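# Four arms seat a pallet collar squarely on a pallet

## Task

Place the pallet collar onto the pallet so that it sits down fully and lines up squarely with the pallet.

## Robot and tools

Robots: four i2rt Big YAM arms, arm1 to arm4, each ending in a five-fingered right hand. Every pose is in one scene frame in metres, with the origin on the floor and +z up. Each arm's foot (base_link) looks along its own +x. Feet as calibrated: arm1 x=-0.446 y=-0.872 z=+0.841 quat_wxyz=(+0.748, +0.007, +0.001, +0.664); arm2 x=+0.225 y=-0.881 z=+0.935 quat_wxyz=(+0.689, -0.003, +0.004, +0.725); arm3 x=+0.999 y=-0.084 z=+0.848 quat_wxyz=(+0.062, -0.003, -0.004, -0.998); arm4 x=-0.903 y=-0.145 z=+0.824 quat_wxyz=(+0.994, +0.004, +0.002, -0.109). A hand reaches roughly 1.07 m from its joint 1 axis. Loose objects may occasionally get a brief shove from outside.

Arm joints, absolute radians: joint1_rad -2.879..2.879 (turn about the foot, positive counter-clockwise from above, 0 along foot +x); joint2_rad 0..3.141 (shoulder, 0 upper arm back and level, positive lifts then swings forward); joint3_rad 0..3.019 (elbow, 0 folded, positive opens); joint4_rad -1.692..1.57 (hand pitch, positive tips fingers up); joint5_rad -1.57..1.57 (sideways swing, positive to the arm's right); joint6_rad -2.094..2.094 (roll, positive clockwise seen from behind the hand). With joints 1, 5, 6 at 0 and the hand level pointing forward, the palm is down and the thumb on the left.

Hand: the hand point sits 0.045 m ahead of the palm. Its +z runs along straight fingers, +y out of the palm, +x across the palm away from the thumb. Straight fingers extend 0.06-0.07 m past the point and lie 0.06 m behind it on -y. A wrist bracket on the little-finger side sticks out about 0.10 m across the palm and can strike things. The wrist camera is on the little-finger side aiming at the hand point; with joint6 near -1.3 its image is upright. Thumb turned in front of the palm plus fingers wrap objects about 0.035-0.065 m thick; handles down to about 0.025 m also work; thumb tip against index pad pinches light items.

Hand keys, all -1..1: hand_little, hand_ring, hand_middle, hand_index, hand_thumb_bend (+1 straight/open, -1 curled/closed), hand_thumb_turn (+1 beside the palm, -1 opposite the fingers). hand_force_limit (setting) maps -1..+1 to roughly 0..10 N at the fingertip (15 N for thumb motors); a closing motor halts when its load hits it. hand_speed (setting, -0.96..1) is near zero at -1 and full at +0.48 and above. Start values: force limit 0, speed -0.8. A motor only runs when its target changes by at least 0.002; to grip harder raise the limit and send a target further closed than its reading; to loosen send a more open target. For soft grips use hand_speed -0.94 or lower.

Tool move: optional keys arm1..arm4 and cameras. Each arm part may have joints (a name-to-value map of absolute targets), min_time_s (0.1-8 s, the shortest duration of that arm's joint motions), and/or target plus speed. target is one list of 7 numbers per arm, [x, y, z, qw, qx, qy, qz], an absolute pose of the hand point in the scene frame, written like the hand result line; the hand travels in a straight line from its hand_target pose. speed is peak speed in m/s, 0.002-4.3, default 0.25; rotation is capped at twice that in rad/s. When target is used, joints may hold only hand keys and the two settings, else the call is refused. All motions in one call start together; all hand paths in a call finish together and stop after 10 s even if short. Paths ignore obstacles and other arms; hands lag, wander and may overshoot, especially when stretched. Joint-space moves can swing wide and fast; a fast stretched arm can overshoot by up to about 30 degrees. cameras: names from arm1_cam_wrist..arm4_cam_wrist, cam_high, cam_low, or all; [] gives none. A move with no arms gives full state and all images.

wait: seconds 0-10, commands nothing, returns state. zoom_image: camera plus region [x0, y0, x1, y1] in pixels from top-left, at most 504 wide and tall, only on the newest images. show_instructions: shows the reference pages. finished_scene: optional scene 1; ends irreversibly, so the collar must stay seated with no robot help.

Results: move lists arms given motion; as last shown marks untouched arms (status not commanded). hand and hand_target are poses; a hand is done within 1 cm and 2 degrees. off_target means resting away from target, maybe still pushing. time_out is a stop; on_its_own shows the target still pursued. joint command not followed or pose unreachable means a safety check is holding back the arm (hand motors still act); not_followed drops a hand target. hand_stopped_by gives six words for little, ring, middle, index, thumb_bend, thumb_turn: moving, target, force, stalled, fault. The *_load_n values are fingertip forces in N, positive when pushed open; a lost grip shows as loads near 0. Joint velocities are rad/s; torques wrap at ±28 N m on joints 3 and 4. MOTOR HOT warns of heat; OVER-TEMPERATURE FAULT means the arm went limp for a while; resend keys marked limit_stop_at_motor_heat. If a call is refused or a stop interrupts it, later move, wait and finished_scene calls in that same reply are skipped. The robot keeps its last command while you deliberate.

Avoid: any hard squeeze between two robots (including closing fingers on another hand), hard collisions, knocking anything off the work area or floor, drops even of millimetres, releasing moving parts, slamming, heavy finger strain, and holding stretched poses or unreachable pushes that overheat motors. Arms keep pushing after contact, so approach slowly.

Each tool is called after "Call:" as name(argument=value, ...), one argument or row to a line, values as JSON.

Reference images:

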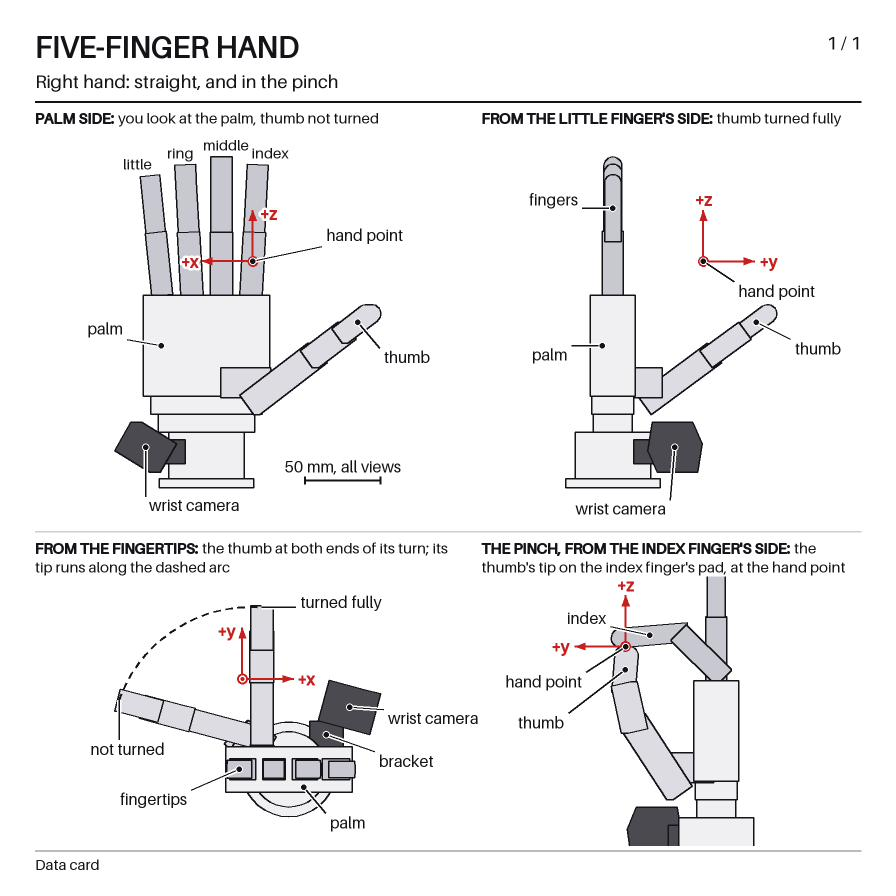

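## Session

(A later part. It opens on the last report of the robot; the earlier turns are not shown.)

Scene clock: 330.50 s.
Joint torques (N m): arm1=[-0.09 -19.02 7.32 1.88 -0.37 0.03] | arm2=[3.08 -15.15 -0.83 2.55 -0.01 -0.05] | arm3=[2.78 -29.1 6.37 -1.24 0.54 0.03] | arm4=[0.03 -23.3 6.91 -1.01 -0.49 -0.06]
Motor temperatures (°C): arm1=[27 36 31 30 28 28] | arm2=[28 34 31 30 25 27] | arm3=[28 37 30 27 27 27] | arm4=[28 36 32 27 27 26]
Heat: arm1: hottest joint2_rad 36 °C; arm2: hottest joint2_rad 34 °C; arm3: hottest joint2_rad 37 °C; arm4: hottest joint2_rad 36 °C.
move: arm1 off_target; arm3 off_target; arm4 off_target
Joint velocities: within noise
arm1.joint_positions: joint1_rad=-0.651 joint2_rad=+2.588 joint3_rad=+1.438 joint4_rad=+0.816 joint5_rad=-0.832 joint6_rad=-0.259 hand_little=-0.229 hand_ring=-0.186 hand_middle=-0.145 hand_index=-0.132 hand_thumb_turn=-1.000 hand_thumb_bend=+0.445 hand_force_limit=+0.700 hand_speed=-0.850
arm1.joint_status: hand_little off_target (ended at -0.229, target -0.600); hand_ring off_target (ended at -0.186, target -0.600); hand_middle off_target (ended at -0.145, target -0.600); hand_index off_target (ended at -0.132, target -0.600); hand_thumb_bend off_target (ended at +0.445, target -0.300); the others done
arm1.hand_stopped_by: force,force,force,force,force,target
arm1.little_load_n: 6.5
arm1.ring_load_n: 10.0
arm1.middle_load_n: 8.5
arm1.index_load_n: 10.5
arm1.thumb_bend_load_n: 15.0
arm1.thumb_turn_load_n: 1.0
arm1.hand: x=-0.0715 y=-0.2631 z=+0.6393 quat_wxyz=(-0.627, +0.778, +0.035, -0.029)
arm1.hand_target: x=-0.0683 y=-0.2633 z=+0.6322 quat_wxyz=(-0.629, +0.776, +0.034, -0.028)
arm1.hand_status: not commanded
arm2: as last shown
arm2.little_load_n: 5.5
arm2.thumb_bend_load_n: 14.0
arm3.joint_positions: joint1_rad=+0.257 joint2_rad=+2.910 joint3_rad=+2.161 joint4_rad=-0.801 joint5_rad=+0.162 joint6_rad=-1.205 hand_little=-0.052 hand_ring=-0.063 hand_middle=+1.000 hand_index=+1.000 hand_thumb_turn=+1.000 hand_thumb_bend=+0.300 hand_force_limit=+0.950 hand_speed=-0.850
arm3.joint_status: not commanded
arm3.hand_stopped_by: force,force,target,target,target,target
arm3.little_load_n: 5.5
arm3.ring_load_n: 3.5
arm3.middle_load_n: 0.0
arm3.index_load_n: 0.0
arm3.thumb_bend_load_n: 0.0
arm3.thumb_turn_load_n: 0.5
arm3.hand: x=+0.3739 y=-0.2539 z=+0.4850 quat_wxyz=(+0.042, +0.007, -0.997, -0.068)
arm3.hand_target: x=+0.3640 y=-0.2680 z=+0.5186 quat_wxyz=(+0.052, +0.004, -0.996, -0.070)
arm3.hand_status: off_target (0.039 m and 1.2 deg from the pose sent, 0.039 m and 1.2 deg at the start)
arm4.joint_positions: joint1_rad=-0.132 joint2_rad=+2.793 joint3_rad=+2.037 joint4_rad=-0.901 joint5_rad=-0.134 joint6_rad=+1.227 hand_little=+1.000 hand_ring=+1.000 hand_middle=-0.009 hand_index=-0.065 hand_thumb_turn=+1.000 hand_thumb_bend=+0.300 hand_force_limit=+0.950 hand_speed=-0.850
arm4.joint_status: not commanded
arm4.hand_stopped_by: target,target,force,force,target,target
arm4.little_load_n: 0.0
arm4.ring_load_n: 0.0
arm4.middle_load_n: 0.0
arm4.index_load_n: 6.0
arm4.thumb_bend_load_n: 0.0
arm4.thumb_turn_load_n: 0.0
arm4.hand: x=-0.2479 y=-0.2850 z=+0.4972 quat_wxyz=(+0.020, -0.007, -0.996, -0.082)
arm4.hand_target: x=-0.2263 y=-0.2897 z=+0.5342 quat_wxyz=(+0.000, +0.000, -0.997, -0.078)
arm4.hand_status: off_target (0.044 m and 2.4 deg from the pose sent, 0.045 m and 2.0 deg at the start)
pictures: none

Call:
move(
  arm1={"target":[-0.068,-0.285,0.656,0.629,-0.776,-0.034,0.028],"speed":0.04},
  arm2={"target":[0.108,-0.285,0.652,0.629,-0.776,-0.034,0.028],"speed":0.04},
  arm3={"target":[0.364,-0.280,0.540,-0.0522,-0.0036,0.9962,0.0697],"speed":0.04},
  arm4={"target":[-0.226,-0.302,0.555,0,0,0.9969,0.0785],"speed":0.04},
  cameras=["arm3_cam_wrist","arm4_cam_wrist","cam_low"],
)

Call:
zoom_image(
  camera="cam_low",
  region=[60, 260, 380, 440],
)

Scene clock: 331.97 s.
Joint torques (N m): arm1=[-2.61 -22.77 1.85 1.92 -1.34 0.15] | arm2=[3.37 -16.03 -4.4 3.28 0.19 -0.04] | arm3=[3.49 -31.09 6.35 -1.48 0.54 0.13] | arm4=[-1.38 -24.7 6.89 -1.26 -0.62 -0.23]
Motor temperatures (°C): arm1=[27 36 31 30 28 28] | arm2=[28 34 31 30 25 27] | arm3=[28 37 30 27 27 27] | arm4=[28 36 32 27 27 26]
Heat: arm1: hottest joint2_rad 36 °C; arm2: hottest joint2_rad 34 °C; arm3: hottest joint2_rad 37 °C; arm4: hottest joint2_rad 36 °C.
move: arm1 off_target; arm2 off_target; arm3 off_target; arm4 off_target
Joint velocities: within noise
arm1.joint_positions: joint1_rad=-0.647 joint2_rad=+2.568 joint3_rad=+1.418 joint4_rad=+0.817 joint5_rad=-0.830 joint6_rad=-0.282 hand_little=-0.229 hand_ring=-0.186 hand_middle=-0.145 hand_index=-0.131 hand_thumb_turn=-1.000 hand_thumb_bend=+0.445 hand_force_limit=+0.700 hand_speed=-0.850
arm1.joint_status: not commanded
arm1.hand_stopped_by: force,force,force,force,force,target
arm1.little_load_n: 9.0
arm1.ring_load_n: 12.0
arm1.middle_load_n: 10.5
arm1.index_load_n: 13.5
arm1.thumb_bend_load_n: 14.5
arm1.thumb_turn_load_n: 1.5
arm1.hand: x=-0.0740 y=-0.2635 z=+0.6460 quat_wxyz=(-0.627, +0.777, +0.045, -0.022)
arm1.hand_target: x=-0.0681 y=-0.2838 z=+0.6549 quat_wxyz=(-0.629, +0.776, +0.034, -0.028)
arm1.hand_status: off_target (0.024 m and 1.5 deg from the pose sent, 0.028 m and 0.3 deg at the start)
arm2.joint_positions: joint1_rad=+0.104 joint2_rad=+2.765 joint3_rad=+1.152 joint4_rad=+1.417 joint5_rad=+0.072 joint6_rad=+0.002 hand_little=-0.298 hand_ring=-0.255 hand_middle=-0.214 hand_index=-0.228 hand_thumb_turn=-1.000 hand_thumb_bend=+0.583 hand_force_limit=+0.600 hand_speed=-0.850
arm2.joint_status: not commanded
arm2.hand_stopped_by: force,force,force,force,force,target
arm2.little_load_n: 8.0
arm2.ring_load_n: 10.0
arm2.middle_load_n: 9.5
arm2.index_load_n: 12.0
arm2.thumb_bend_load_n: 13.0
arm2.thumb_turn_load_n: 0.5
arm2.hand: x=+0.1100 y=-0.2575 z=+0.6425 quat_wxyz=(-0.630, +0.775, +0.035, -0.023)
arm2.hand_target: x=+0.1080 y=-0.2827 z=+0.6507 quat_wxyz=(-0.629, +0.776, +0.034, -0.028)
arm2.hand_status: off_target (0.029 m and 0.7 deg from the pose sent, 0.032 m and 0.9 deg at the start)
arm3.joint_positions: joint1_rad=+0.257 joint2_rad=+2.896 joint3_rad=+2.158 joint4_rad=-0.816 joint5_rad=+0.162 joint6_rad=-1.202 hand_little=-0.052 hand_ring=-0.063 hand_middle=+1.000 hand_index=+1.000 hand_thumb_turn=+1.000 hand_thumb_bend=+0.300 hand_force_limit=+0.950 hand_speed=-0.850
arm3.joint_status: not commanded
arm3.hand_stopped_by: force,force,target,target,target,target
arm3.little_load_n: 7.0
arm3.ring_load_n: 5.0
arm3.middle_load_n: 0.0
arm3.index_load_n: 0.0
arm3.thumb_bend_load_n: -0.5
arm3.thumb_turn_load_n: 0.0
arm3.hand: x=+0.3726 y=-0.2545 z=+0.4935 quat_wxyz=(+0.041, +0.005, -0.997, -0.068)
arm3.hand_target: x=+0.3638 y=-0.2798 z=+0.5373 quat_wxyz=(+0.053, +0.004, -0.996, -0.069)
arm3.hand_status: off_target (0.054 m and 1.3 deg from the pose sent, 0.062 m and 1.2 deg at the start)
arm4.joint_positions: joint1_rad=-0.132 joint2_rad=+2.781 joint3_rad=+2.037 joint4_rad=-0.925 joint5_rad=-0.129 joint6_rad=+1.227 hand_little=+1.000 hand_ring=+1.000 hand_middle=-0.009 hand_index=-0.065 hand_thumb_turn=+1.000 hand_thumb_bend=+0.300 hand_force_limit=+0.950 hand_speed=-0.850
arm4.joint_status: not commanded
arm4.hand_stopped_by: target,target,force,force,target,target
arm4.little_load_n: 0.0
arm4.ring_load_n: 0.0
arm4.middle_load_n: 1.5
arm4.index_load_n: 8.0
arm4.thumb_bend_load_n: 0.0
arm4.thumb_turn_load_n: 0.0
arm4.hand: x=-0.2488 y=-0.2861 z=+0.5052 quat_wxyz=(+0.026, -0.007, -0.996, -0.081)
arm4.hand_target: x=-0.2264 y=-0.3017 z=+0.5533 quat_wxyz=(+0.000, +0.000, -0.997, -0.078)
arm4.hand_status: off_target (0.057 m and 3.1 deg from the pose sent, 0.064 m and 2.4 deg at the start)
Images, in order (width x height): arm3_cam_wrist 672x504, arm4_cam_wrist 672x504, cam_low 672x504.

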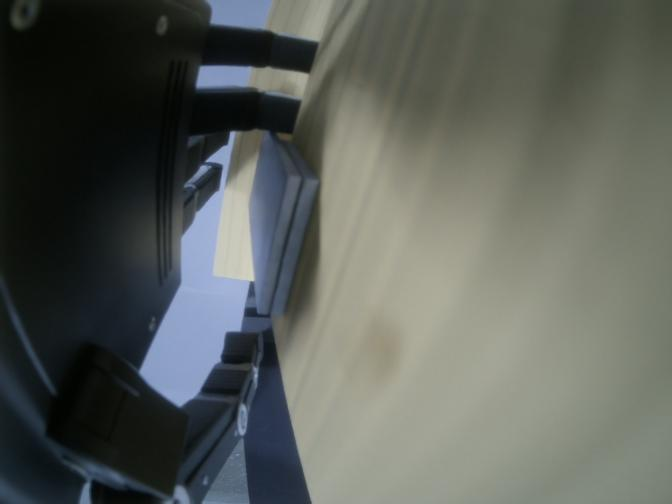

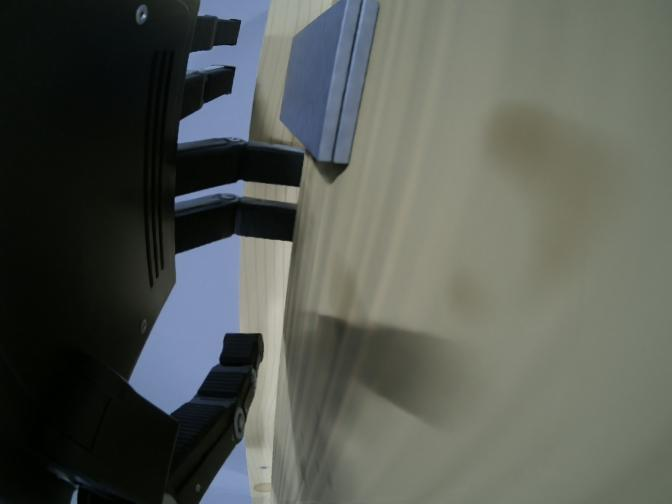

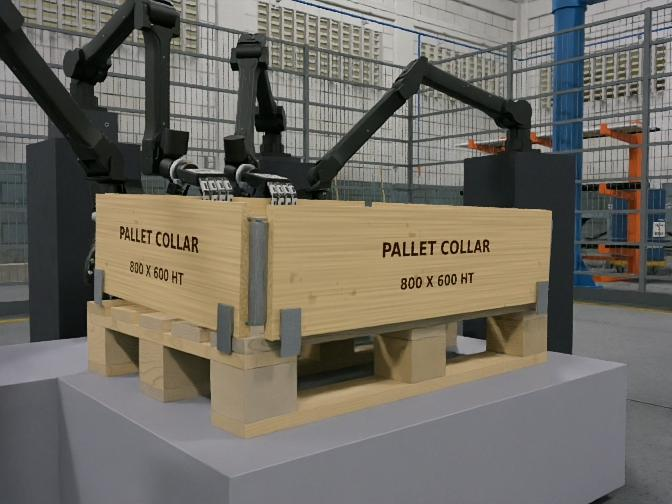

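Scaled by 1.575 from the camera's image (finer frame: 960x720).

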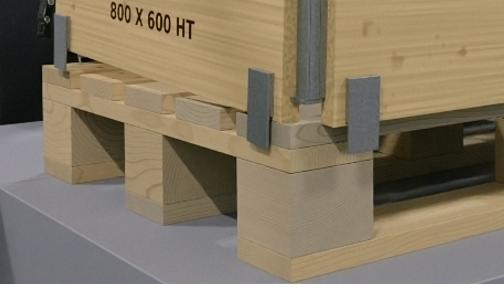

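Call:
move(
  arm1={"target":[-0.068,-0.312,0.656,0.629,-0.776,-0.034,0.028],"speed":0.04},
  arm2={"target":[0.108,-0.310,0.652,0.629,-0.776,-0.034,0.028],"speed":0.04},
  arm3={"target":[0.364,-0.300,0.540,-0.0522,-0.0036,0.9962,0.0697],"speed":0.04},
  arm4={"target":[-0.226,-0.325,0.555,0,0,0.9969,0.0785],"speed":0.04},
  cameras=["arm3_cam_wrist","arm4_cam_wrist","cam_low"],
)

Call:
zoom_image(
  camera="cam_low",
  region=[60, 260, 380, 440],
)

Scene clock: 333.67 s.
Joint torques (N m): arm1=[-4.25 -22.83 0.92 1.85 -1.85 0.25] | arm2=[4.01 -15.15 -5.86 3.62 0.34 -0.02] | arm3=[4.84 -28.86 9.25 -2.14 0.5 0.16] | arm4=[-1.61 -23.24 9.24 -1.32 -0.48 -0.24]
Motor temperatures (°C): arm1=[27 37 31 30 29 28] | arm2=[28 34 32 30 25 27] | arm3=[28 37 30 27 27 27] | arm4=[28 36 32 27 27 26]
Heat: arm1: hottest joint2_rad 37 °C; arm2: hottest joint2_rad 34 °C; arm3: hottest joint2_rad 37 °C; arm4: hottest joint2_rad 36 °C.
move: arm1 off_target; arm2 off_target; arm3 off_target; arm4 off_target
Joint velocities: within noise
arm1.joint_positions: joint1_rad=-0.658 joint2_rad=+2.548 joint3_rad=+1.370 joint4_rad=+0.852 joint5_rad=-0.844 joint6_rad=-0.311 hand_little=-0.229 hand_ring=-0.186 hand_middle=-0.145 hand_index=-0.131 hand_thumb_turn=-1.000 hand_thumb_bend=+0.445 hand_force_limit=+0.700 hand_speed=-0.850
arm1.joint_status: not commanded
arm1.hand_stopped_by: force,force,force,force,force,target
arm1.little_load_n: 9.5
arm1.ring_load_n: 12.5
arm1.middle_load_n: 11.0
arm1.index_load_n: 15.5
arm1.thumb_bend_load_n: 15.0
arm1.thumb_turn_load_n: 3.0
arm1.hand: x=-0.0766 y=-0.2769 z=+0.6491 quat_wxyz=(-0.630, +0.774, +0.057, -0.013)
arm1.hand_target: x=-0.0683 y=-0.3093 z=+0.6546 quat_wxyz=(-0.629, +0.776, +0.034, -0.028)
arm1.hand_status: off_target (0.037 m and 3.2 deg from the pose sent, 0.050 m and 1.5 deg at the start)
arm2.joint_positions: joint1_rad=+0.108 joint2_rad=+2.765 joint3_rad=+1.115 joint4_rad=+1.470 joint5_rad=+0.077 joint6_rad=+0.002 hand_little=-0.298 hand_ring=-0.255 hand_middle=-0.214 hand_index=-0.228 hand_thumb_turn=-1.000 hand_thumb_bend=+0.583 hand_force_limit=+0.600 hand_speed=-0.850
arm2.joint_status: not commanded
arm2.hand_stopped_by: force,force,force,force,force,target
arm2.little_load_n: 10.5
arm2.ring_load_n: 11.5
arm2.middle_load_n: 11.5
arm2.index_load_n: 14.5
arm2.thumb_bend_load_n: 12.5
arm2.thumb_turn_load_n: 0.0
arm2.hand: x=+0.1104 y=-0.2700 z=+0.6477 quat_wxyz=(-0.637, +0.770, +0.035, -0.023)
arm2.hand_target: x=+0.1080 y=-0.3062 z=+0.6505 quat_wxyz=(-0.629, +0.776, +0.034, -0.028)
arm2.hand_status: off_target (0.040 m and 1.3 deg from the pose sent, 0.053 m and 0.7 deg at the start)
arm3.joint_positions: joint1_rad=+0.276 joint2_rad=+2.893 joint3_rad=+2.171 joint4_rad=-0.829 joint5_rad=+0.165 joint6_rad=-1.182 hand_little=-0.052 hand_ring=-0.063 hand_middle=+1.000 hand_index=+1.000 hand_thumb_turn=+1.000 hand_thumb_bend=+0.300 hand_force_limit=+0.950 hand_speed=-0.850
arm3.joint_status: not commanded
arm3.hand_stopped_by: force,force,target,target,target,target
arm3.little_load_n: 8.0
arm3.ring_load_n: 5.5
arm3.middle_load_n: 0.0
arm3.index_load_n: 0.0
arm3.thumb_bend_load_n: 0.0
arm3.thumb_turn_load_n: 0.0
arm3.hand: x=+0.3733 y=-0.2678 z=+0.4986 quat_wxyz=(+0.043, +0.004, -0.997, -0.068)
arm3.hand_target: x=+0.3644 y=-0.2996 z=+0.5383 quat_wxyz=(+0.053, +0.004, -0.996, -0.069)
arm3.hand_status: off_target (0.053 m and 1.1 deg from the pose sent, 0.066 m and 1.4 deg at the start)
arm4.joint_positions: joint1_rad=-0.161 joint2_rad=+2.780 joint3_rad=+2.048 joint4_rad=-0.955 joint5_rad=-0.130 joint6_rad=+1.197 hand_little=+1.000 hand_ring=+1.000 hand_middle=-0.009 hand_index=-0.065 hand_thumb_turn=+1.000 hand_thumb_bend=+0.300 hand_force_limit=+0.950 hand_speed=-0.850
arm4.joint_status: not commanded
arm4.hand_stopped_by: target,target,force,force,target,target
arm4.little_load_n: 0.0
arm4.ring_load_n: 0.0
arm4.middle_load_n: 2.0
arm4.index_load_n: 7.0
arm4.thumb_bend_load_n: 0.0
arm4.thumb_turn_load_n: 0.0
arm4.hand: x=-0.2561 y=-0.3030 z=+0.5098 quat_wxyz=(+0.031, -0.007, -0.996, -0.086)
arm4.hand_target: x=-0.2276 y=-0.3246 z=+0.5548 quat_wxyz=(+0.000, +0.000, -0.997, -0.078)
arm4.hand_status: off_target (0.059 m and 3.8 deg from the pose sent, 0.067 m and 3.1 deg at the start)
Images, in order (width x height): arm3_cam_wrist 672x504, arm4_cam_wrist 672x504, cam_low 672x504.

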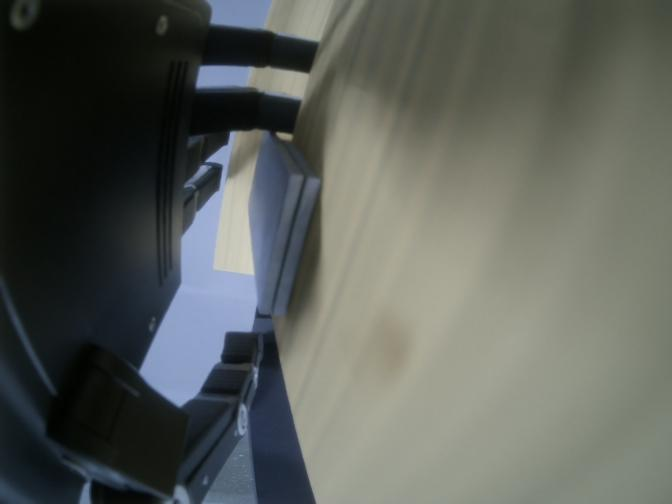

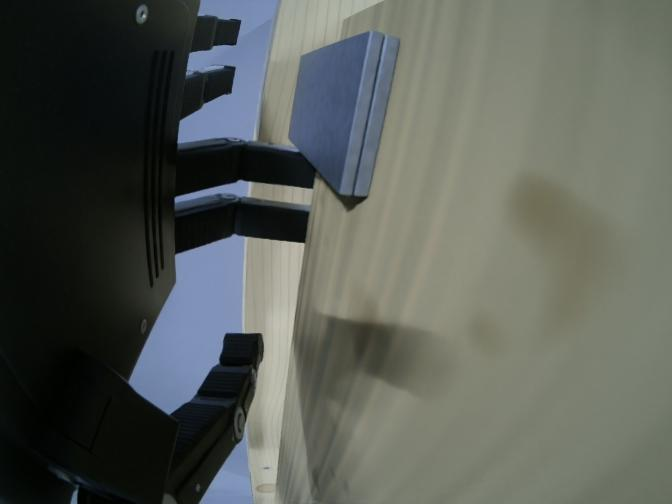

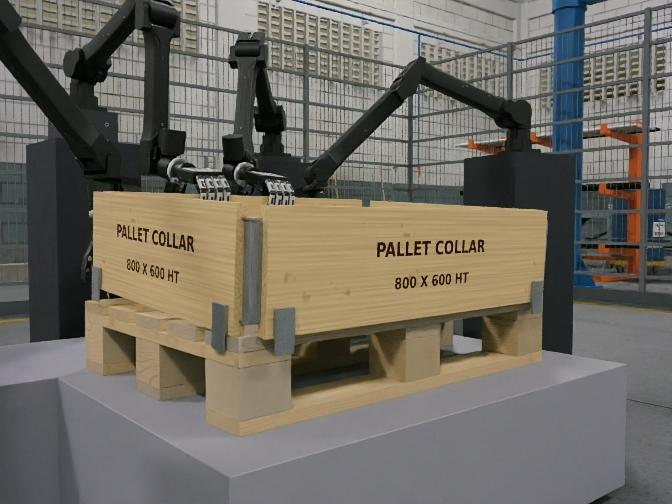

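Scaled by 1.575 from the camera's image (finer frame: 960x720).

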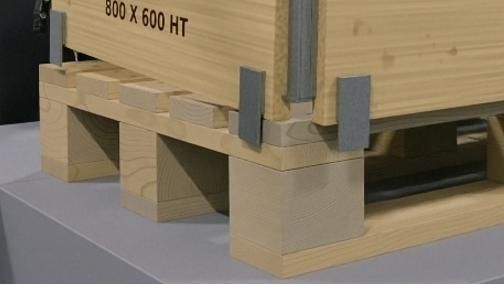

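Call:
move(
  arm1={"target":[-0.074,-0.280,0.638,0.629,-0.776,-0.034,0.028],"speed":0.04},
  arm2={"target":[0.110,-0.273,0.637,0.629,-0.776,-0.034,0.028],"speed":0.04},
  arm3={"target":[0.367,-0.272,0.490,-0.0522,-0.0036,0.9962,0.0697],"speed":0.07},
  arm4={"target":[-0.236,-0.305,0.505,0,0,0.9969,0.0785],"speed":0.07},
)

Call:
move(
  arm3={"target":[0.367,-0.268,0.472,-0.0522,-0.0036,0.9962,0.0697],"speed":0.04},
  arm4={"target":[-0.236,-0.301,0.490,0,0,0.9969,0.0785],"speed":0.04},
  cameras=["arm3_cam_wrist","arm4_cam_wrist"],
)

Scene clock: 337.20 s.
Joint torques (N m): arm1=[-1.2 -19.72 6.22 1.69 -1 0.47] | arm2=[2.43 -14.74 0.39 1.59 -0.12 -0.03] | arm3=[1.49 -25.11 8.69 -0.49 0.54 -0.03] | arm4=[0.21 -19.72 7.76 0.5 -0.39 -0.01]
Motor temperatures (°C): arm1=[27 37 30 30 29 28] | arm2=[28 34 32 30 25 27] | arm3=[28 37 30 27 27 27] | arm4=[28 37 32 27 27 26]
Heat: arm1: hottest joint2_rad 37 °C; arm2: hottest joint2_rad 34 °C; arm3: hottest joint2_rad 37 °C; arm4: hottest joint2_rad 37 °C.
move: arm1 off_target; arm2 done; arm3 off_target; arm4 off_target
Joint velocities: within noise
arm1.joint_positions: joint1_rad=-0.657 joint2_rad=+2.567 joint3_rad=+1.384 joint4_rad=+0.852 joint5_rad=-0.825 joint6_rad=-0.310 hand_little=-0.229 hand_ring=-0.186 hand_middle=-0.145 hand_index=-0.131 hand_thumb_turn=-1.000 hand_thumb_bend=+0.446 hand_force_limit=+0.700 hand_speed=-0.850
arm1.joint_status: not commanded
arm1.hand_stopped_by: force,force,force,force,force,target
arm1.little_load_n: 6.0
arm1.ring_load_n: 9.0
arm1.middle_load_n: 7.5
arm1.index_load_n: 8.0
arm1.thumb_bend_load_n: 18.5
arm1.thumb_turn_load_n: 1.5
arm1.hand: x=-0.0734 y=-0.2755 z=+0.6402 quat_wxyz=(-0.628, +0.777, +0.051, -0.008)
arm1.hand_target: x=-0.0740 y=-0.2801 z=+0.6381 quat_wxyz=(-0.629, +0.777, +0.034, -0.028)
arm1.hand_status: off_target (0.005 m and 3.0 deg from the pose sent, 0.012 m and 3.2 deg at the start)
arm2.joint_positions: joint1_rad=+0.107 joint2_rad=+2.782 joint3_rad=+1.134 joint4_rad=+1.450 joint5_rad=+0.072 joint6_rad=+0.002 hand_little=-0.298 hand_ring=-0.255 hand_middle=-0.214 hand_index=-0.228 hand_thumb_turn=-1.000 hand_thumb_bend=+0.584 hand_force_limit=+0.600 hand_speed=-0.850
arm2.joint_status: not commanded
arm2.hand_stopped_by: force,force,force,force,force,target
arm2.little_load_n: 4.5
arm2.ring_load_n: 7.0
arm2.middle_load_n: 6.0
arm2.index_load_n: 8.5
arm2.thumb_bend_load_n: 15.0
arm2.thumb_turn_load_n: 0.5
arm2.hand: x=+0.1098 y=-0.2700 z=+0.6367 quat_wxyz=(-0.630, +0.776, +0.036, -0.024)
arm2.hand_target: x=+0.1099 y=-0.2730 z=+0.6370 quat_wxyz=(-0.629, +0.776, +0.034, -0.028)
arm2.hand_status: done (0.003 m and 0.6 deg from the pose sent, 0.011 m and 1.3 deg at the start)
arm3.joint_positions: joint1_rad=+0.276 joint2_rad=+2.921 joint3_rad=+2.183 joint4_rad=-0.806 joint5_rad=+0.164 joint6_rad=-1.188 hand_little=-0.052 hand_ring=-0.063 hand_middle=+1.000 hand_index=+1.000 hand_thumb_turn=+1.000 hand_thumb_bend=+0.300 hand_force_limit=+0.950 hand_speed=-0.850
arm3.joint_status: not commanded
arm3.hand_stopped_by: force,force,target,target,target,target
arm3.little_load_n: 5.0
arm3.ring_load_n: 2.0
arm3.middle_load_n: 0.0
arm3.index_load_n: 0.0
arm3.thumb_bend_load_n: 0.0
arm3.thumb_turn_load_n: 0.0
arm3.hand: x=+0.3742 y=-0.2674 z=+0.4833 quat_wxyz=(+0.046, +0.007, -0.997, -0.067)
arm3.hand_target: x=+0.3672 y=-0.2720 z=+0.4900 quat_wxyz=(+0.052, +0.004, -0.996, -0.069)
arm3.hand_status: off_target (0.011 m and 0.9 deg from the pose sent, 0.011 m and 1.1 deg at the start)
arm4.joint_positions: joint1_rad=-0.161 joint2_rad=+2.801 joint3_rad=+2.048 joint4_rad=-0.910 joint5_rad=-0.136 joint6_rad=+1.196 hand_little=+1.000 hand_ring=+1.000 hand_middle=-0.009 hand_index=-0.065 hand_thumb_turn=+1.000 hand_thumb_bend=+0.300 hand_force_limit=+0.950 hand_speed=-0.850
arm4.joint_status: not commanded
arm4.hand_stopped_by: target,target,force,force,target,target
arm4.little_load_n: 0.0
arm4.ring_load_n: 0.0
arm4.middle_load_n: 0.0
arm4.index_load_n: 2.0
arm4.thumb_bend_load_n: 0.0
arm4.thumb_turn_load_n: 0.0
arm4.hand: x=-0.2540 y=-0.3027 z=+0.4957 quat_wxyz=(+0.019, -0.006, -0.996, -0.084)
arm4.hand_target: x=-0.2364 y=-0.3048 z=+0.5055 quat_wxyz=(+0.000, +0.000, -0.997, -0.079)
arm4.hand_status: off_target (0.020 m and 2.4 deg from the pose sent, 0.021 m and 3.8 deg at the start)
pictures: none

Scene clock: 338.27 s.
Joint torques (N m): arm1=[-1.03 -19.43 6.04 1.63 -1.03 0.47] | arm2=[2.26 -14.56 0.34 1.57 -0.11 -0.04] | arm3=[1.61 -23.12 9.48 0.01 0.34 -0.07] | arm4=[0.38 -18.61 8.39 0.47 -0.32 0.04]
Motor temperatures (°C): arm1=[27 37 30 30 30 28] | arm2=[28 34 32 30 25 27] | arm3=[28 37 30 27 27 27] | arm4=[28 37 32 27 27 26]
Heat: arm1: hottest joint2_rad 37 °C; arm2: hottest joint2_rad 34 °C; arm3: hottest joint2_rad 37 °C; arm4: hottest joint2_rad 37 °C.
move: arm3 done; arm4 off_target
Joint velocities: within noise
arm1, arm2: as last shown
arm1.middle_load_n: 7.0
arm1.index_load_n: 8.5
arm1.hand_target: x=-0.0739 y=-0.2800 z=+0.6381 quat_wxyz=(-0.629, +0.777, +0.034, -0.028)
arm2.index_load_n: 9.0
arm3.joint_positions: joint1_rad=+0.276 joint2_rad=+2.934 joint3_rad=+2.205 joint4_rad=-0.806 joint5_rad=+0.170 joint6_rad=-1.188 hand_little=-0.052 hand_ring=-0.063 hand_middle=+1.000 hand_index=+1.000 hand_thumb_turn=+1.000 hand_thumb_bend=+0.300 hand_force_limit=+0.950 hand_speed=-0.850
arm3.joint_status: not commanded
arm3.hand_stopped_by: force,force,target,target,target,target
arm3.little_load_n: 0.5
arm3.ring_load_n: 0.0
arm3.middle_load_n: 0.0
arm3.index_load_n: 0.0
arm3.thumb_bend_load_n: 0.0
arm3.thumb_turn_load_n: 0.0
arm3.hand: x=+0.3692 y=-0.2683 z=+0.4812 quat_wxyz=(+0.051, +0.006, -0.996, -0.068)
arm3.hand_target: x=+0.3674 y=-0.2679 z=+0.4722 quat_wxyz=(+0.053, +0.004, -0.996, -0.070)
arm3.hand_status: done (0.009 m and 0.4 deg from the pose sent, 0.013 m and 0.9 deg at the start)
arm4.joint_positions: joint1_rad=-0.157 joint2_rad=+2.817 joint3_rad=+2.057 joint4_rad=-0.895 joint5_rad=-0.138 joint6_rad=+1.196 hand_little=+1.000 hand_ring=+1.000 hand_middle=-0.009 hand_index=-0.065 hand_thumb_turn=+1.000 hand_thumb_bend=+0.300 hand_force_limit=+0.950 hand_speed=-0.850
arm4.joint_status: not commanded
arm4.hand_stopped_by: target,target,force,force,target,target
arm4.little_load_n: 0.0
arm4.ring_load_n: 0.0
arm4.middle_load_n: 0.0
arm4.index_load_n: 0.0
arm4.thumb_bend_load_n: 0.0
arm4.thumb_turn_load_n: 0.0
arm4.hand: x=-0.2524 y=-0.3001 z=+0.4875 quat_wxyz=(+0.016, -0.004, -0.996, -0.084)
arm4.hand_target: x=-0.2365 y=-0.3009 z=+0.4905 quat_wxyz=(+0.000, +0.000, -0.997, -0.078)
arm4.hand_status: off_target (0.017 m and 1.9 deg from the pose sent, 0.019 m and 2.4 deg at the start)
Images, in order (width x height): arm3_cam_wrist 672x504, arm4_cam_wrist 672x504.

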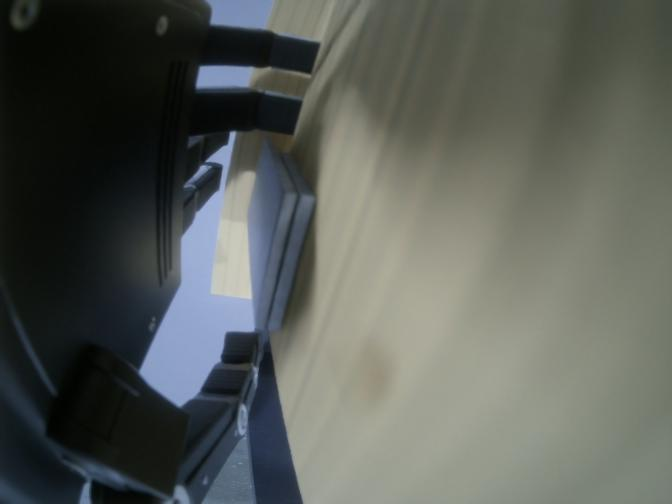

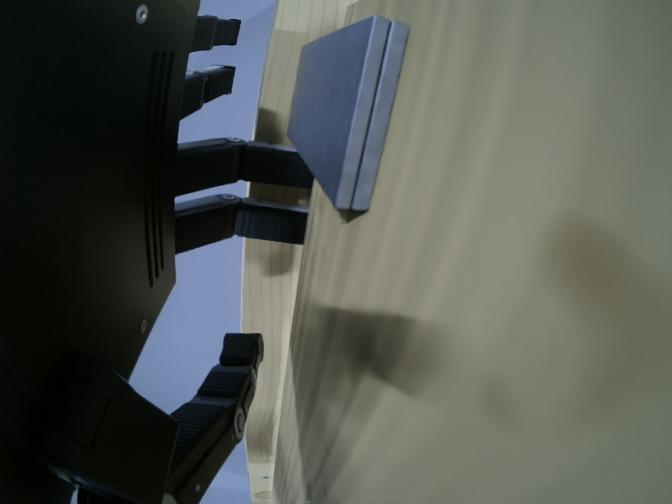

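Call:
move(
  arm3={"target":[0.367,-0.335,0.470,-0.0522,-0.0036,0.9962,0.0697],"speed":0.12},
  arm4={"target":[-0.240,-0.365,0.492,0,0,0.9969,0.0785],"speed":0.12},
  cameras=["arm3_cam_wrist","arm4_cam_wrist"],
)

Call:
move(
  arm3={"target":[0.43,-0.40,0.80,0,0,-1,0],"speed":0.3,"joints":{"hand_speed":0,"hand_little":-0.9,"hand_ring":-0.9,"hand_middle":-0.9,"hand_index":0}},
  arm4={"target":[-0.40,-0.40,0.80,0,0,-1,0],"speed":0.3,"joints":{"hand_speed":0,"hand_little":-0.9,"hand_ring":-0.9,"hand_middle":-0.9,"hand_index":0}},
)

Scene clock: 342.60 s.
Joint torques (N m): arm1=[-1.08 -18.96 6.15 1.78 -1 0.48] | arm2=[2.32 -14.62 0.32 1.5 -0.11 -0.06] | arm3=[1.96 -24.7 9.95 -0.39 0.27 0.01] | arm4=[0.26 -19.14 9.09 -0.34 -0.23 -0.08]
Motor temperatures (°C): arm1=[27 37 30 30 30 28] | arm2=[28 34 32 30 25 27] | arm3=[28 37 31 27 27 27] | arm4=[28 37 32 27 27 26]
Heat: arm1: hottest joint2_rad 37 °C; arm2: hottest joint2_rad 34 °C; arm3: hottest joint2_rad 37 °C; arm4: hottest joint2_rad 37 °C.
move: arm3 off_target; arm4 off_target
Joint velocities: within noise
arm1, arm2: as last shown
arm1.index_load_n: 8.0
arm1.thumb_turn_load_n: 2.0
arm2.ring_load_n: 6.5
arm2.index_load_n: 8.5
arm3.joint_positions: joint1_rad=+0.362 joint2_rad=+3.045 joint3_rad=+2.457 joint4_rad=-0.951 joint5_rad=+0.174 joint6_rad=-1.106 hand_little=-0.053 hand_ring=-0.063 hand_middle=+1.000 hand_index=+1.000 hand_thumb_turn=+1.000 hand_thumb_bend=+0.300 hand_force_limit=+0.950 hand_speed=-0.850
arm3.joint_status: not commanded
arm3.hand_stopped_by: force,force,target,target,target,target
arm3.little_load_n: 0.0
arm3.ring_load_n: 0.0
arm3.middle_load_n: 0.0
arm3.index_load_n: 0.0
arm3.thumb_bend_load_n: 0.0
arm3.thumb_turn_load_n: 0.0
arm3.hand: x=+0.3644 y=-0.3380 z=+0.4814 quat_wxyz=(+0.057, +0.009, -0.996, -0.066)
arm3.hand_target: x=+0.3674 y=-0.3347 z=+0.4703 quat_wxyz=(+0.053, +0.004, -0.996, -0.069)
arm3.hand_status: off_target (0.012 m and 0.9 deg from the pose sent, 0.068 m and 0.4 deg at the start)
arm4.joint_positions: joint1_rad=-0.243 joint2_rad=+2.875 joint3_rad=+2.197 joint4_rad=-0.972 joint5_rad=-0.135 joint6_rad=+1.121 hand_little=+1.000 hand_ring=+1.000 hand_middle=-0.009 hand_index=-0.065 hand_thumb_turn=+1.000 hand_thumb_bend=+0.300 hand_force_limit=+0.950 hand_speed=-0.850
arm4.joint_status: not commanded
arm4.hand_stopped_by: target,target,force,force,target,target
arm4.little_load_n: 0.0
arm4.ring_load_n: 0.0
arm4.middle_load_n: 0.0
arm4.index_load_n: 0.0
arm4.thumb_bend_load_n: 0.0
arm4.thumb_turn_load_n: 0.0
arm4.hand: x=-0.2508 y=-0.3643 z=+0.4889 quat_wxyz=(+0.007, -0.009, -0.997, -0.082)
arm4.hand_target: x=-0.2403 y=-0.3648 z=+0.4922 quat_wxyz=(+0.000, +0.000, -0.997, -0.078)
arm4.hand_status: off_target (0.011 m and 1.4 deg from the pose sent, 0.066 m and 1.9 deg at the start)
Images, in order (width x height): arm3_cam_wrist 672x504, arm4_cam_wrist 672x504.

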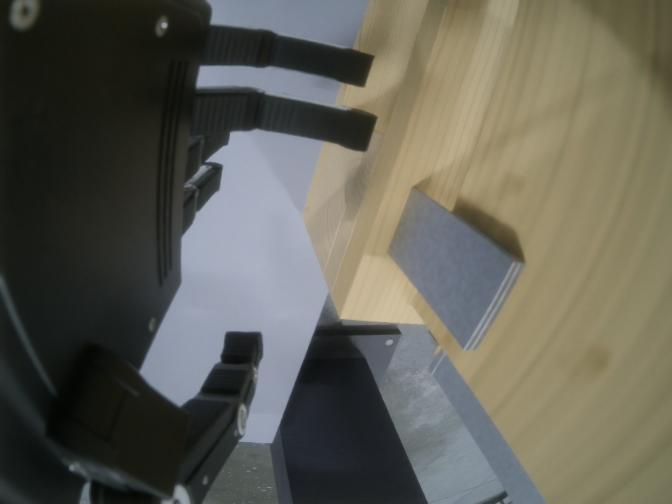

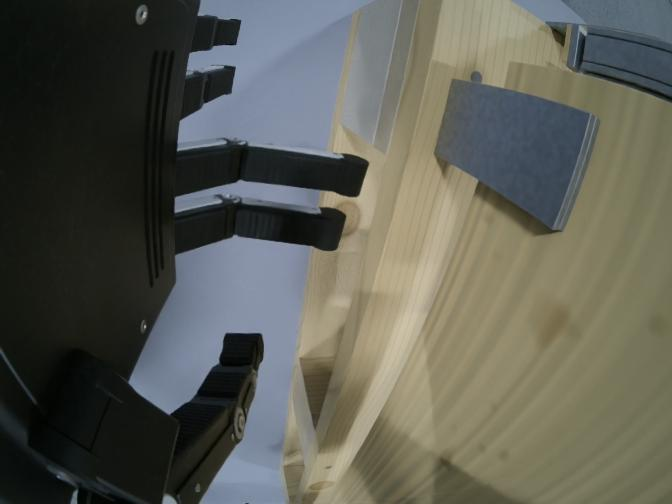

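Scene clock: 344.60 s.
Joint torques (N m): arm1=[-0.91 -19.14 6.2 1.59 -1.02 0.46] | arm2=[2.32 -14.56 0.36 1.55 -0.14 -0.05] | arm3=[2.14 -22.83 8.24 -0.2 -0.09 0] | arm4=[-0.5 -14.33 7.24 -0.09 -0.1 -0.07]
Motor temperatures (°C): arm1=[27 37 30 30 30 28] | arm2=[28 34 31 30 25 27] | arm3=[28 37 31 27 27 27] | arm4=[28 37 32 27 27 26]
Heat: arm1: hottest joint2_rad 37 °C; arm2: hottest joint2_rad 34 °C; arm3: hottest joint2_rad 37 °C; arm4: hottest joint2_rad 37 °C.
move: arm3 off_target; arm4 done
Joint velocities: within noise
arm1, arm2: as last shown
arm1.index_load_n: 8.5
arm1.thumb_turn_load_n: 1.5
arm2.ring_load_n: 7.0
arm2.middle_load_n: 6.5
arm2.thumb_bend_load_n: 15.5
arm3.joint_positions: joint1_rad=+0.427 joint2_rad=+2.384 joint3_rad=+2.086 joint4_rad=-1.246 joint5_rad=+0.007 joint6_rad=-1.018 hand_little=-0.900 hand_ring=-0.900 hand_middle=-0.900 hand_index=+0.000 hand_thumb_turn=+1.000 hand_thumb_bend=+0.300 hand_force_limit=+0.950 hand_speed=+0.000
arm3.joint_status: all done
arm3.hand_stopped_by: target,target,target,target,target,target
arm3.little_load_n: 0.0
arm3.ring_load_n: 0.0
arm3.middle_load_n: 0.0
arm3.index_load_n: 0.0
arm3.thumb_bend_load_n: 0.0
arm3.thumb_turn_load_n: 0.0
arm3.hand: x=+0.4189 y=-0.3969 z=+0.8135 quat_wxyz=(+0.016, -0.001, -1.000, +0.008)
arm3.hand_target: x=+0.4300 y=-0.3997 z=+0.8002 quat_wxyz=(+0.000, +0.000, -1.000, +0.000)
arm3.hand_status: off_target (0.018 m and 2.1 deg from the pose sent, 0.331 m and 10.0 deg at the start)
arm4.joint_positions: joint1_rad=-0.364 joint2_rad=+1.988 joint3_rad=+1.446 joint4_rad=-1.006 joint5_rad=+0.003 joint6_rad=+0.995 hand_little=-0.900 hand_ring=-0.900 hand_middle=-0.900 hand_index=+0.000 hand_thumb_turn=+1.000 hand_thumb_bend=+0.300 hand_force_limit=+0.950 hand_speed=+0.000
arm4.joint_status: all done
arm4.hand_stopped_by: target,target,target,target,target,target
arm4.little_load_n: 0.0
arm4.ring_load_n: 0.5
arm4.middle_load_n: 0.0
arm4.index_load_n: 0.0
arm4.thumb_bend_load_n: 0.0
arm4.thumb_turn_load_n: 0.0
arm4.hand: x=-0.3961 y=-0.4007 z=+0.8042 quat_wxyz=(-0.007, -0.004, -1.000, +0.004)
arm4.hand_target: x=-0.4001 y=-0.4000 z=+0.8000 quat_wxyz=(+0.000, +0.000, -1.000, +0.000)
arm4.hand_status: done (0.006 m and 1.0 deg from the pose sent, 0.347 m and 9.5 deg at the start)
pictures: none

Call:
move(
  arm3={"target":[0.60,-0.05,0.82,0,0.9659,0,-0.2588],"speed":0.4,"joints":{"hand_thumb_turn":-1,"hand_thumb_bend":1}},
  arm4={"target":[-0.58,-0.02,0.82,0.2588,0,0.9659,0],"speed":0.4,"joints":{"hand_thumb_turn":-1,"hand_thumb_bend":1}},
)

Call:
move(
  arm3={"target":[0.50,0.235,0.68,0,0.9659,0,-0.2588],"speed":0.3},
  arm4={"target":[-0.47,0.235,0.68,0.2588,0,0.9659,0],"speed":0.3},
  cameras=["arm3_cam_wrist","arm4_cam_wrist","cam_low","cam_high"],
)

Scene clock: 352.40 s.
Joint torques (N m): arm1=[-1.2 -19.84 6.22 1.83 -1.03 0.49] | arm2=[2.61 -14.56 0.44 1.61 -0.13 -0.06] | arm3=[0.32 -11.69 0.42 -1.92 0.11 -0.11] | arm4=[0.32 -3.19 6.28 1.98 0.01 0.16]
Motor temperatures (°C): arm1=[27 36 30 30 30 28] | arm2=[28 34 31 30 25 27] | arm3=[28 36 30 27 27 27] | arm4=[28 36 32 27 27 26]
Heat: arm1: hottest joint2_rad 36 °C; arm2: hottest joint2_rad 34 °C; arm3: hottest joint2_rad 36 °C; arm4: hottest joint2_rad 36 °C.
move: arm3 off_target; arm4 done
Joint velocities: within noise
arm1, arm2: as last shown
arm1.middle_load_n: 7.5
arm1.index_load_n: 8.0
arm3.joint_positions: joint1_rad=+0.318 joint2_rad=+2.330 joint3_rad=+0.830 joint4_rad=-1.646 joint5_rad=+1.555 joint6_rad=-2.052 hand_little=-0.900 hand_ring=-0.900 hand_middle=-0.900 hand_index=+0.000 hand_thumb_turn=-1.000 hand_thumb_bend=+1.000 hand_force_limit=+0.950 hand_speed=+0.000
arm3.joint_status: all done
arm3.hand_stopped_by: target,target,target,target,target,target
arm3.little_load_n: 0.0
arm3.ring_load_n: 0.0
arm3.middle_load_n: 0.0
arm3.index_load_n: 0.0
arm3.thumb_bend_load_n: 0.0
arm3.thumb_turn_load_n: -0.5
arm3.hand: x=+0.5994 y=-0.0565 z=+0.8272 quat_wxyz=(-0.511, +0.670, -0.232, -0.486)
arm3.hand_target: x=+0.6005 y=-0.0506 z=+0.8201 quat_wxyz=(-0.524, +0.673, -0.221, -0.472)
arm3.hand_status: off_target (0.010 m and 78.8 deg from the pose sent, 0.391 m and 179.6 deg at the start; pose on its path clipped on 169 of 225 steps; a joint's target at an end of its range on 181 of 225 steps)
arm4.joint_positions: joint1_rad=+0.535 joint2_rad=+1.142 joint3_rad=+0.278 joint4_rad=-0.227 joint5_rad=+0.165 joint6_rad=+1.839 hand_little=-0.900 hand_ring=-0.900 hand_middle=-0.900 hand_index=+0.000 hand_thumb_turn=-1.000 hand_thumb_bend=+1.000 hand_force_limit=+0.950 hand_speed=+0.000
arm4.joint_status: all done
arm4.hand_stopped_by: target,target,target,target,target,target
arm4.little_load_n: 0.0
arm4.ring_load_n: 0.5
arm4.middle_load_n: 0.0
arm4.index_load_n: 0.0
arm4.thumb_bend_load_n: 0.0
arm4.thumb_turn_load_n: 0.0
arm4.hand: x=-0.5841 y=-0.0232 z=+0.8148 quat_wxyz=(-0.248, +0.002, -0.969, +0.005)
arm4.hand_target: x=-0.5800 y=-0.0201 z=+0.8200 quat_wxyz=(-0.259, +0.000, -0.966, +0.000)
arm4.hand_status: done (0.007 m and 1.4 deg from the pose sent, 0.423 m and 29.2 deg at the start)
pictures: none

Scene clock: 355.37 s.
Joint torques (N m): arm1=[-1.44 -20.19 6.23 1.51 -1.03 0.48] | arm2=[2.49 -14.33 0.43 1.54 -0.12 -0.03] | arm3=[1.44 -17.96 4.22 -1.68 0.35 -0.23] | arm4=[0.26 -11.58 5.35 1.37 0.08 0.16]
Motor temperatures (°C): arm1=[27 36 30 30 30 28] | arm2=[28 34 31 30 25 27] | arm3=[28 36 30 27 27 27] | arm4=[28 36 32 27 27 26]
Heat: arm1: hottest joint2_rad 36 °C; arm2: hottest joint2_rad 34 °C; arm3: hottest joint2_rad 36 °C; arm4: hottest joint2_rad 36 °C.
move: arm3 off_target; arm4 off_target
Joint velocities: within noise
arm1, arm2: as last shown
arm1.middle_load_n: 7.0
arm1.index_load_n: 8.5
arm1.thumb_turn_load_n: 2.0
arm2.ring_load_n: 6.5
arm2.middle_load_n: 6.0
arm3.joint_positions: joint1_rad=-0.349 joint2_rad=+2.805 joint3_rad=+1.685 joint4_rad=-1.659 joint5_rad=+1.556 joint6_rad=-2.052 hand_little=-0.900 hand_ring=-0.900 hand_middle=-0.900 hand_index=+0.000 hand_thumb_turn=-1.000 hand_thumb_bend=+1.000 hand_force_limit=+0.950 hand_speed=+0.000
arm3.joint_status: not commanded
arm3.hand_stopped_by: target,target,target,target,target,target
arm3.little_load_n: 0.0
arm3.ring_load_n: 0.0
arm3.middle_load_n: 0.0
arm3.index_load_n: 0.0
arm3.thumb_bend_load_n: 0.0
arm3.thumb_turn_load_n: 0.0
arm3.hand: x=+0.4969 y=+0.2310 z=+0.6923 quat_wxyz=(-0.576, +0.471, -0.534, -0.401)
arm3.hand_target: x=+0.5006 y=+0.2341 z=+0.6803 quat_wxyz=(-0.585, +0.479, -0.526, -0.389)
arm3.hand_status: off_target (0.013 m and 112.0 deg from the pose sent, 0.341 m and 78.8 deg at the start; pose on its path clipped on 74 of 89 steps; a joint's target at an end of its range on 89 of 89 steps)
arm4.joint_positions: joint1_rad=+0.967 joint2_rad=+2.071 joint3_rad=+0.863 joint4_rad=+0.075 joint5_rad=+0.293 joint6_rad=+2.055 hand_little=-0.900 hand_ring=-0.900 hand_middle=-0.900 hand_index=+0.000 hand_thumb_turn=-1.000 hand_thumb_bend=+1.000 hand_force_limit=+0.950 hand_speed=+0.000
arm4.joint_status: not commanded
arm4.hand_stopped_by: target,target,target,target,target,target
arm4.little_load_n: 0.0
arm4.ring_load_n: 0.0
arm4.middle_load_n: 0.0
arm4.index_load_n: 0.0
arm4.thumb_bend_load_n: 0.0
arm4.thumb_turn_load_n: -0.5
arm4.hand: x=-0.4769 y=+0.2250 z=+0.6766 quat_wxyz=(-0.257, +0.094, -0.962, -0.012)
arm4.hand_target: x=-0.4699 y=+0.2345 z=+0.6802 quat_wxyz=(-0.264, +0.090, -0.960, -0.018)
arm4.hand_status: off_target (0.013 m and 10.9 deg from the pose sent, 0.313 m and 1.4 deg at the start; a joint's target at an end of its range on 66 of 89 steps)
pictures: arm3_cam_wrist, arm4_cam_wrist, cam_high, cam_low
Images, in order (width x height): arm3_cam_wrist 672x504, arm4_cam_wrist 672x504, cam_high 672x504, cam_low 672x504.

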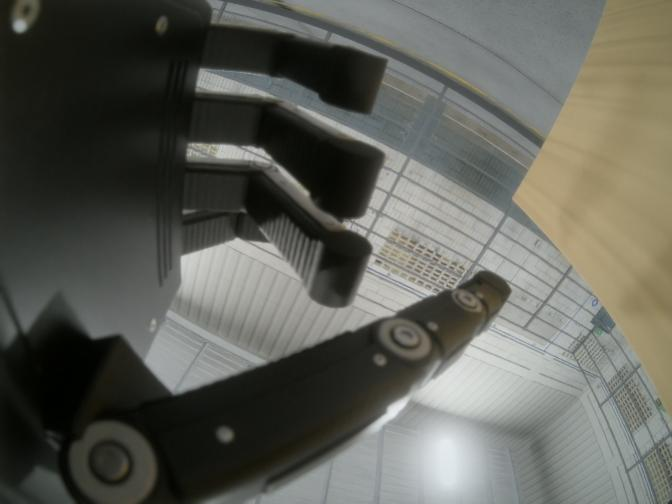

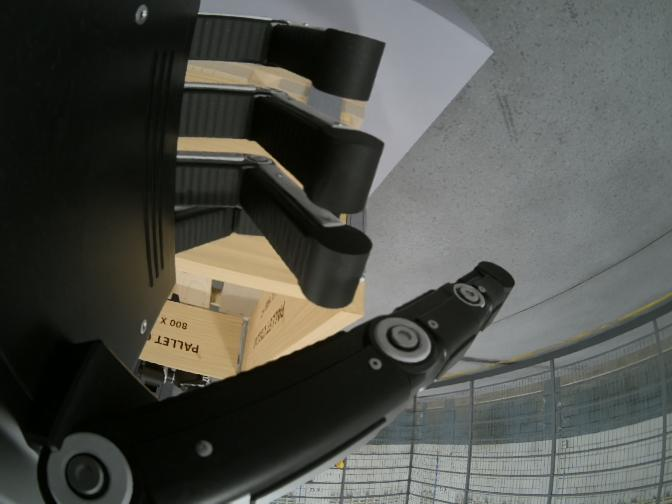

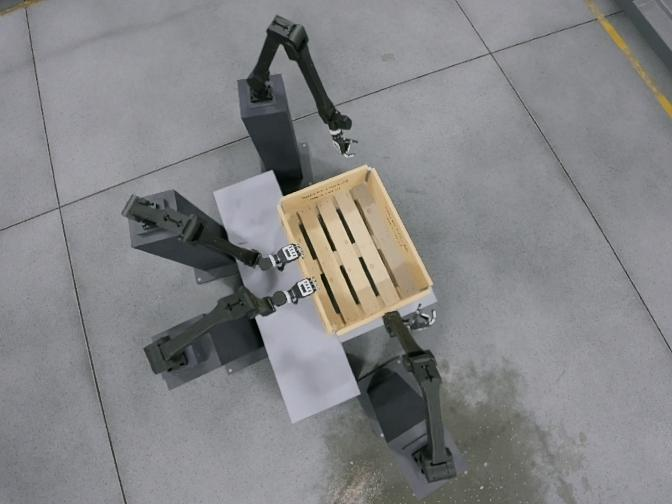

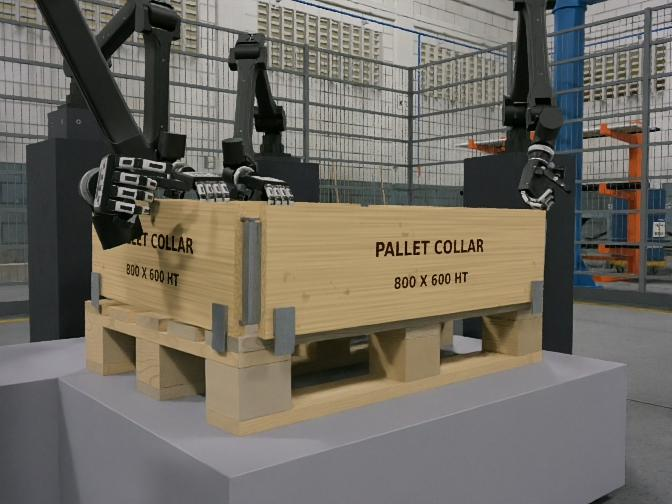

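Call:
move(
  arm3={"joints":{"joint1_rad":-0.2,"joint2_rad":1.9,"joint3_rad":0.9,"joint4_rad":-0.3,"joint5_rad":0.0,"joint6_rad":1.2},"min_time_s":3},
  cameras=["arm3_cam_wrist","cam_high"],
)

Scene clock: 359.60 s.
Joint torques (N m): arm1=[-1.61 -19.43 6.23 1.55 -1.04 0.49] | arm2=[2.61 -14.51 0.42 1.63 -0.13 -0.07] | arm3=[2.84 -14.74 4.72 0.95 -0.19 0] | arm4=[0.15 -11.52 5.35 1.39 0.08 0.16]
Motor temperatures (°C): arm1=[27 36 30 30 30 28] | arm2=[28 34 31 30 25 27] | arm3=[28 35 30 27 27 27] | arm4=[28 36 32 27 27 26]
Heat: arm1: hottest joint2_rad 36 °C; arm2: hottest joint2_rad 34 °C; arm3: hottest joint2_rad 35 °C; arm4: hottest joint2_rad 36 °C.
move: arm3 done
Joint velocities: within noise
arm1, arm2, arm4: as last shown
arm1.middle_load_n: 7.5
arm1.thumb_turn_load_n: 1.5
arm2.ring_load_n: 7.0
arm3.joint_positions: joint1_rad=-0.212 joint2_rad=+1.895 joint3_rad=+0.907 joint4_rad=-0.316 joint5_rad=+0.003 joint6_rad=+1.191 hand_little=-0.900 hand_ring=-0.900 hand_middle=-0.900 hand_index=+0.000 hand_thumb_turn=-1.000 hand_thumb_bend=+1.000 hand_force_limit=+0.950 hand_speed=+0.000
arm3.joint_status: all done
arm3.hand_stopped_by: target,target,target,target,target,target
arm3.little_load_n: 0.0
arm3.ring_load_n: 0.0
arm3.middle_load_n: 0.0
arm3.index_load_n: 0.0
arm3.thumb_bend_load_n: 0.0
arm3.thumb_turn_load_n: 0.0
arm3.hand: x=+0.5010 y=-0.1067 z=+0.7425 quat_wxyz=(+0.029, -0.980, -0.143, +0.132)
arm3.hand_target: x=+0.5017 y=-0.1135 z=+0.7400 quat_wxyz=(+0.026, -0.980, -0.145, +0.135)
arm3.hand_status: not commanded
arm4.thumb_turn_load_n: 0.0
Images, in order (width x height): arm3_cam_wrist 672x504, cam_high 672x504.

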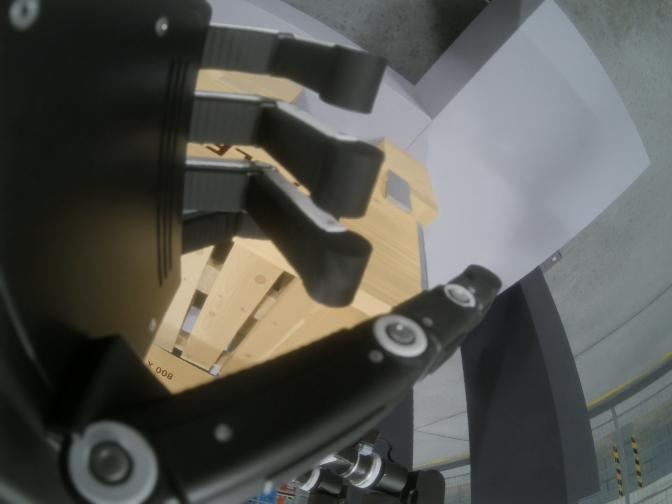

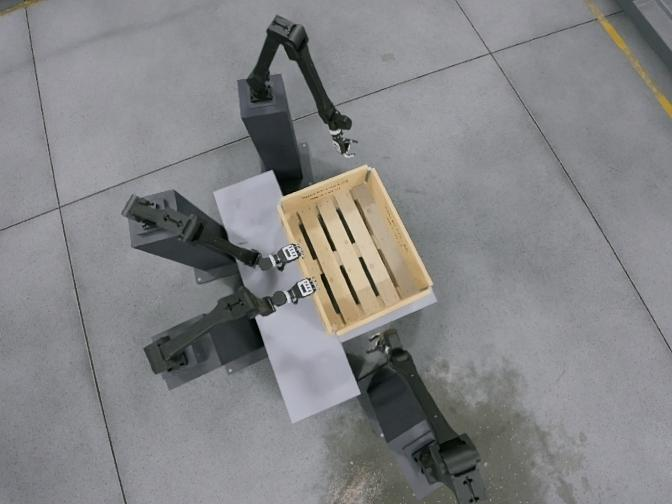

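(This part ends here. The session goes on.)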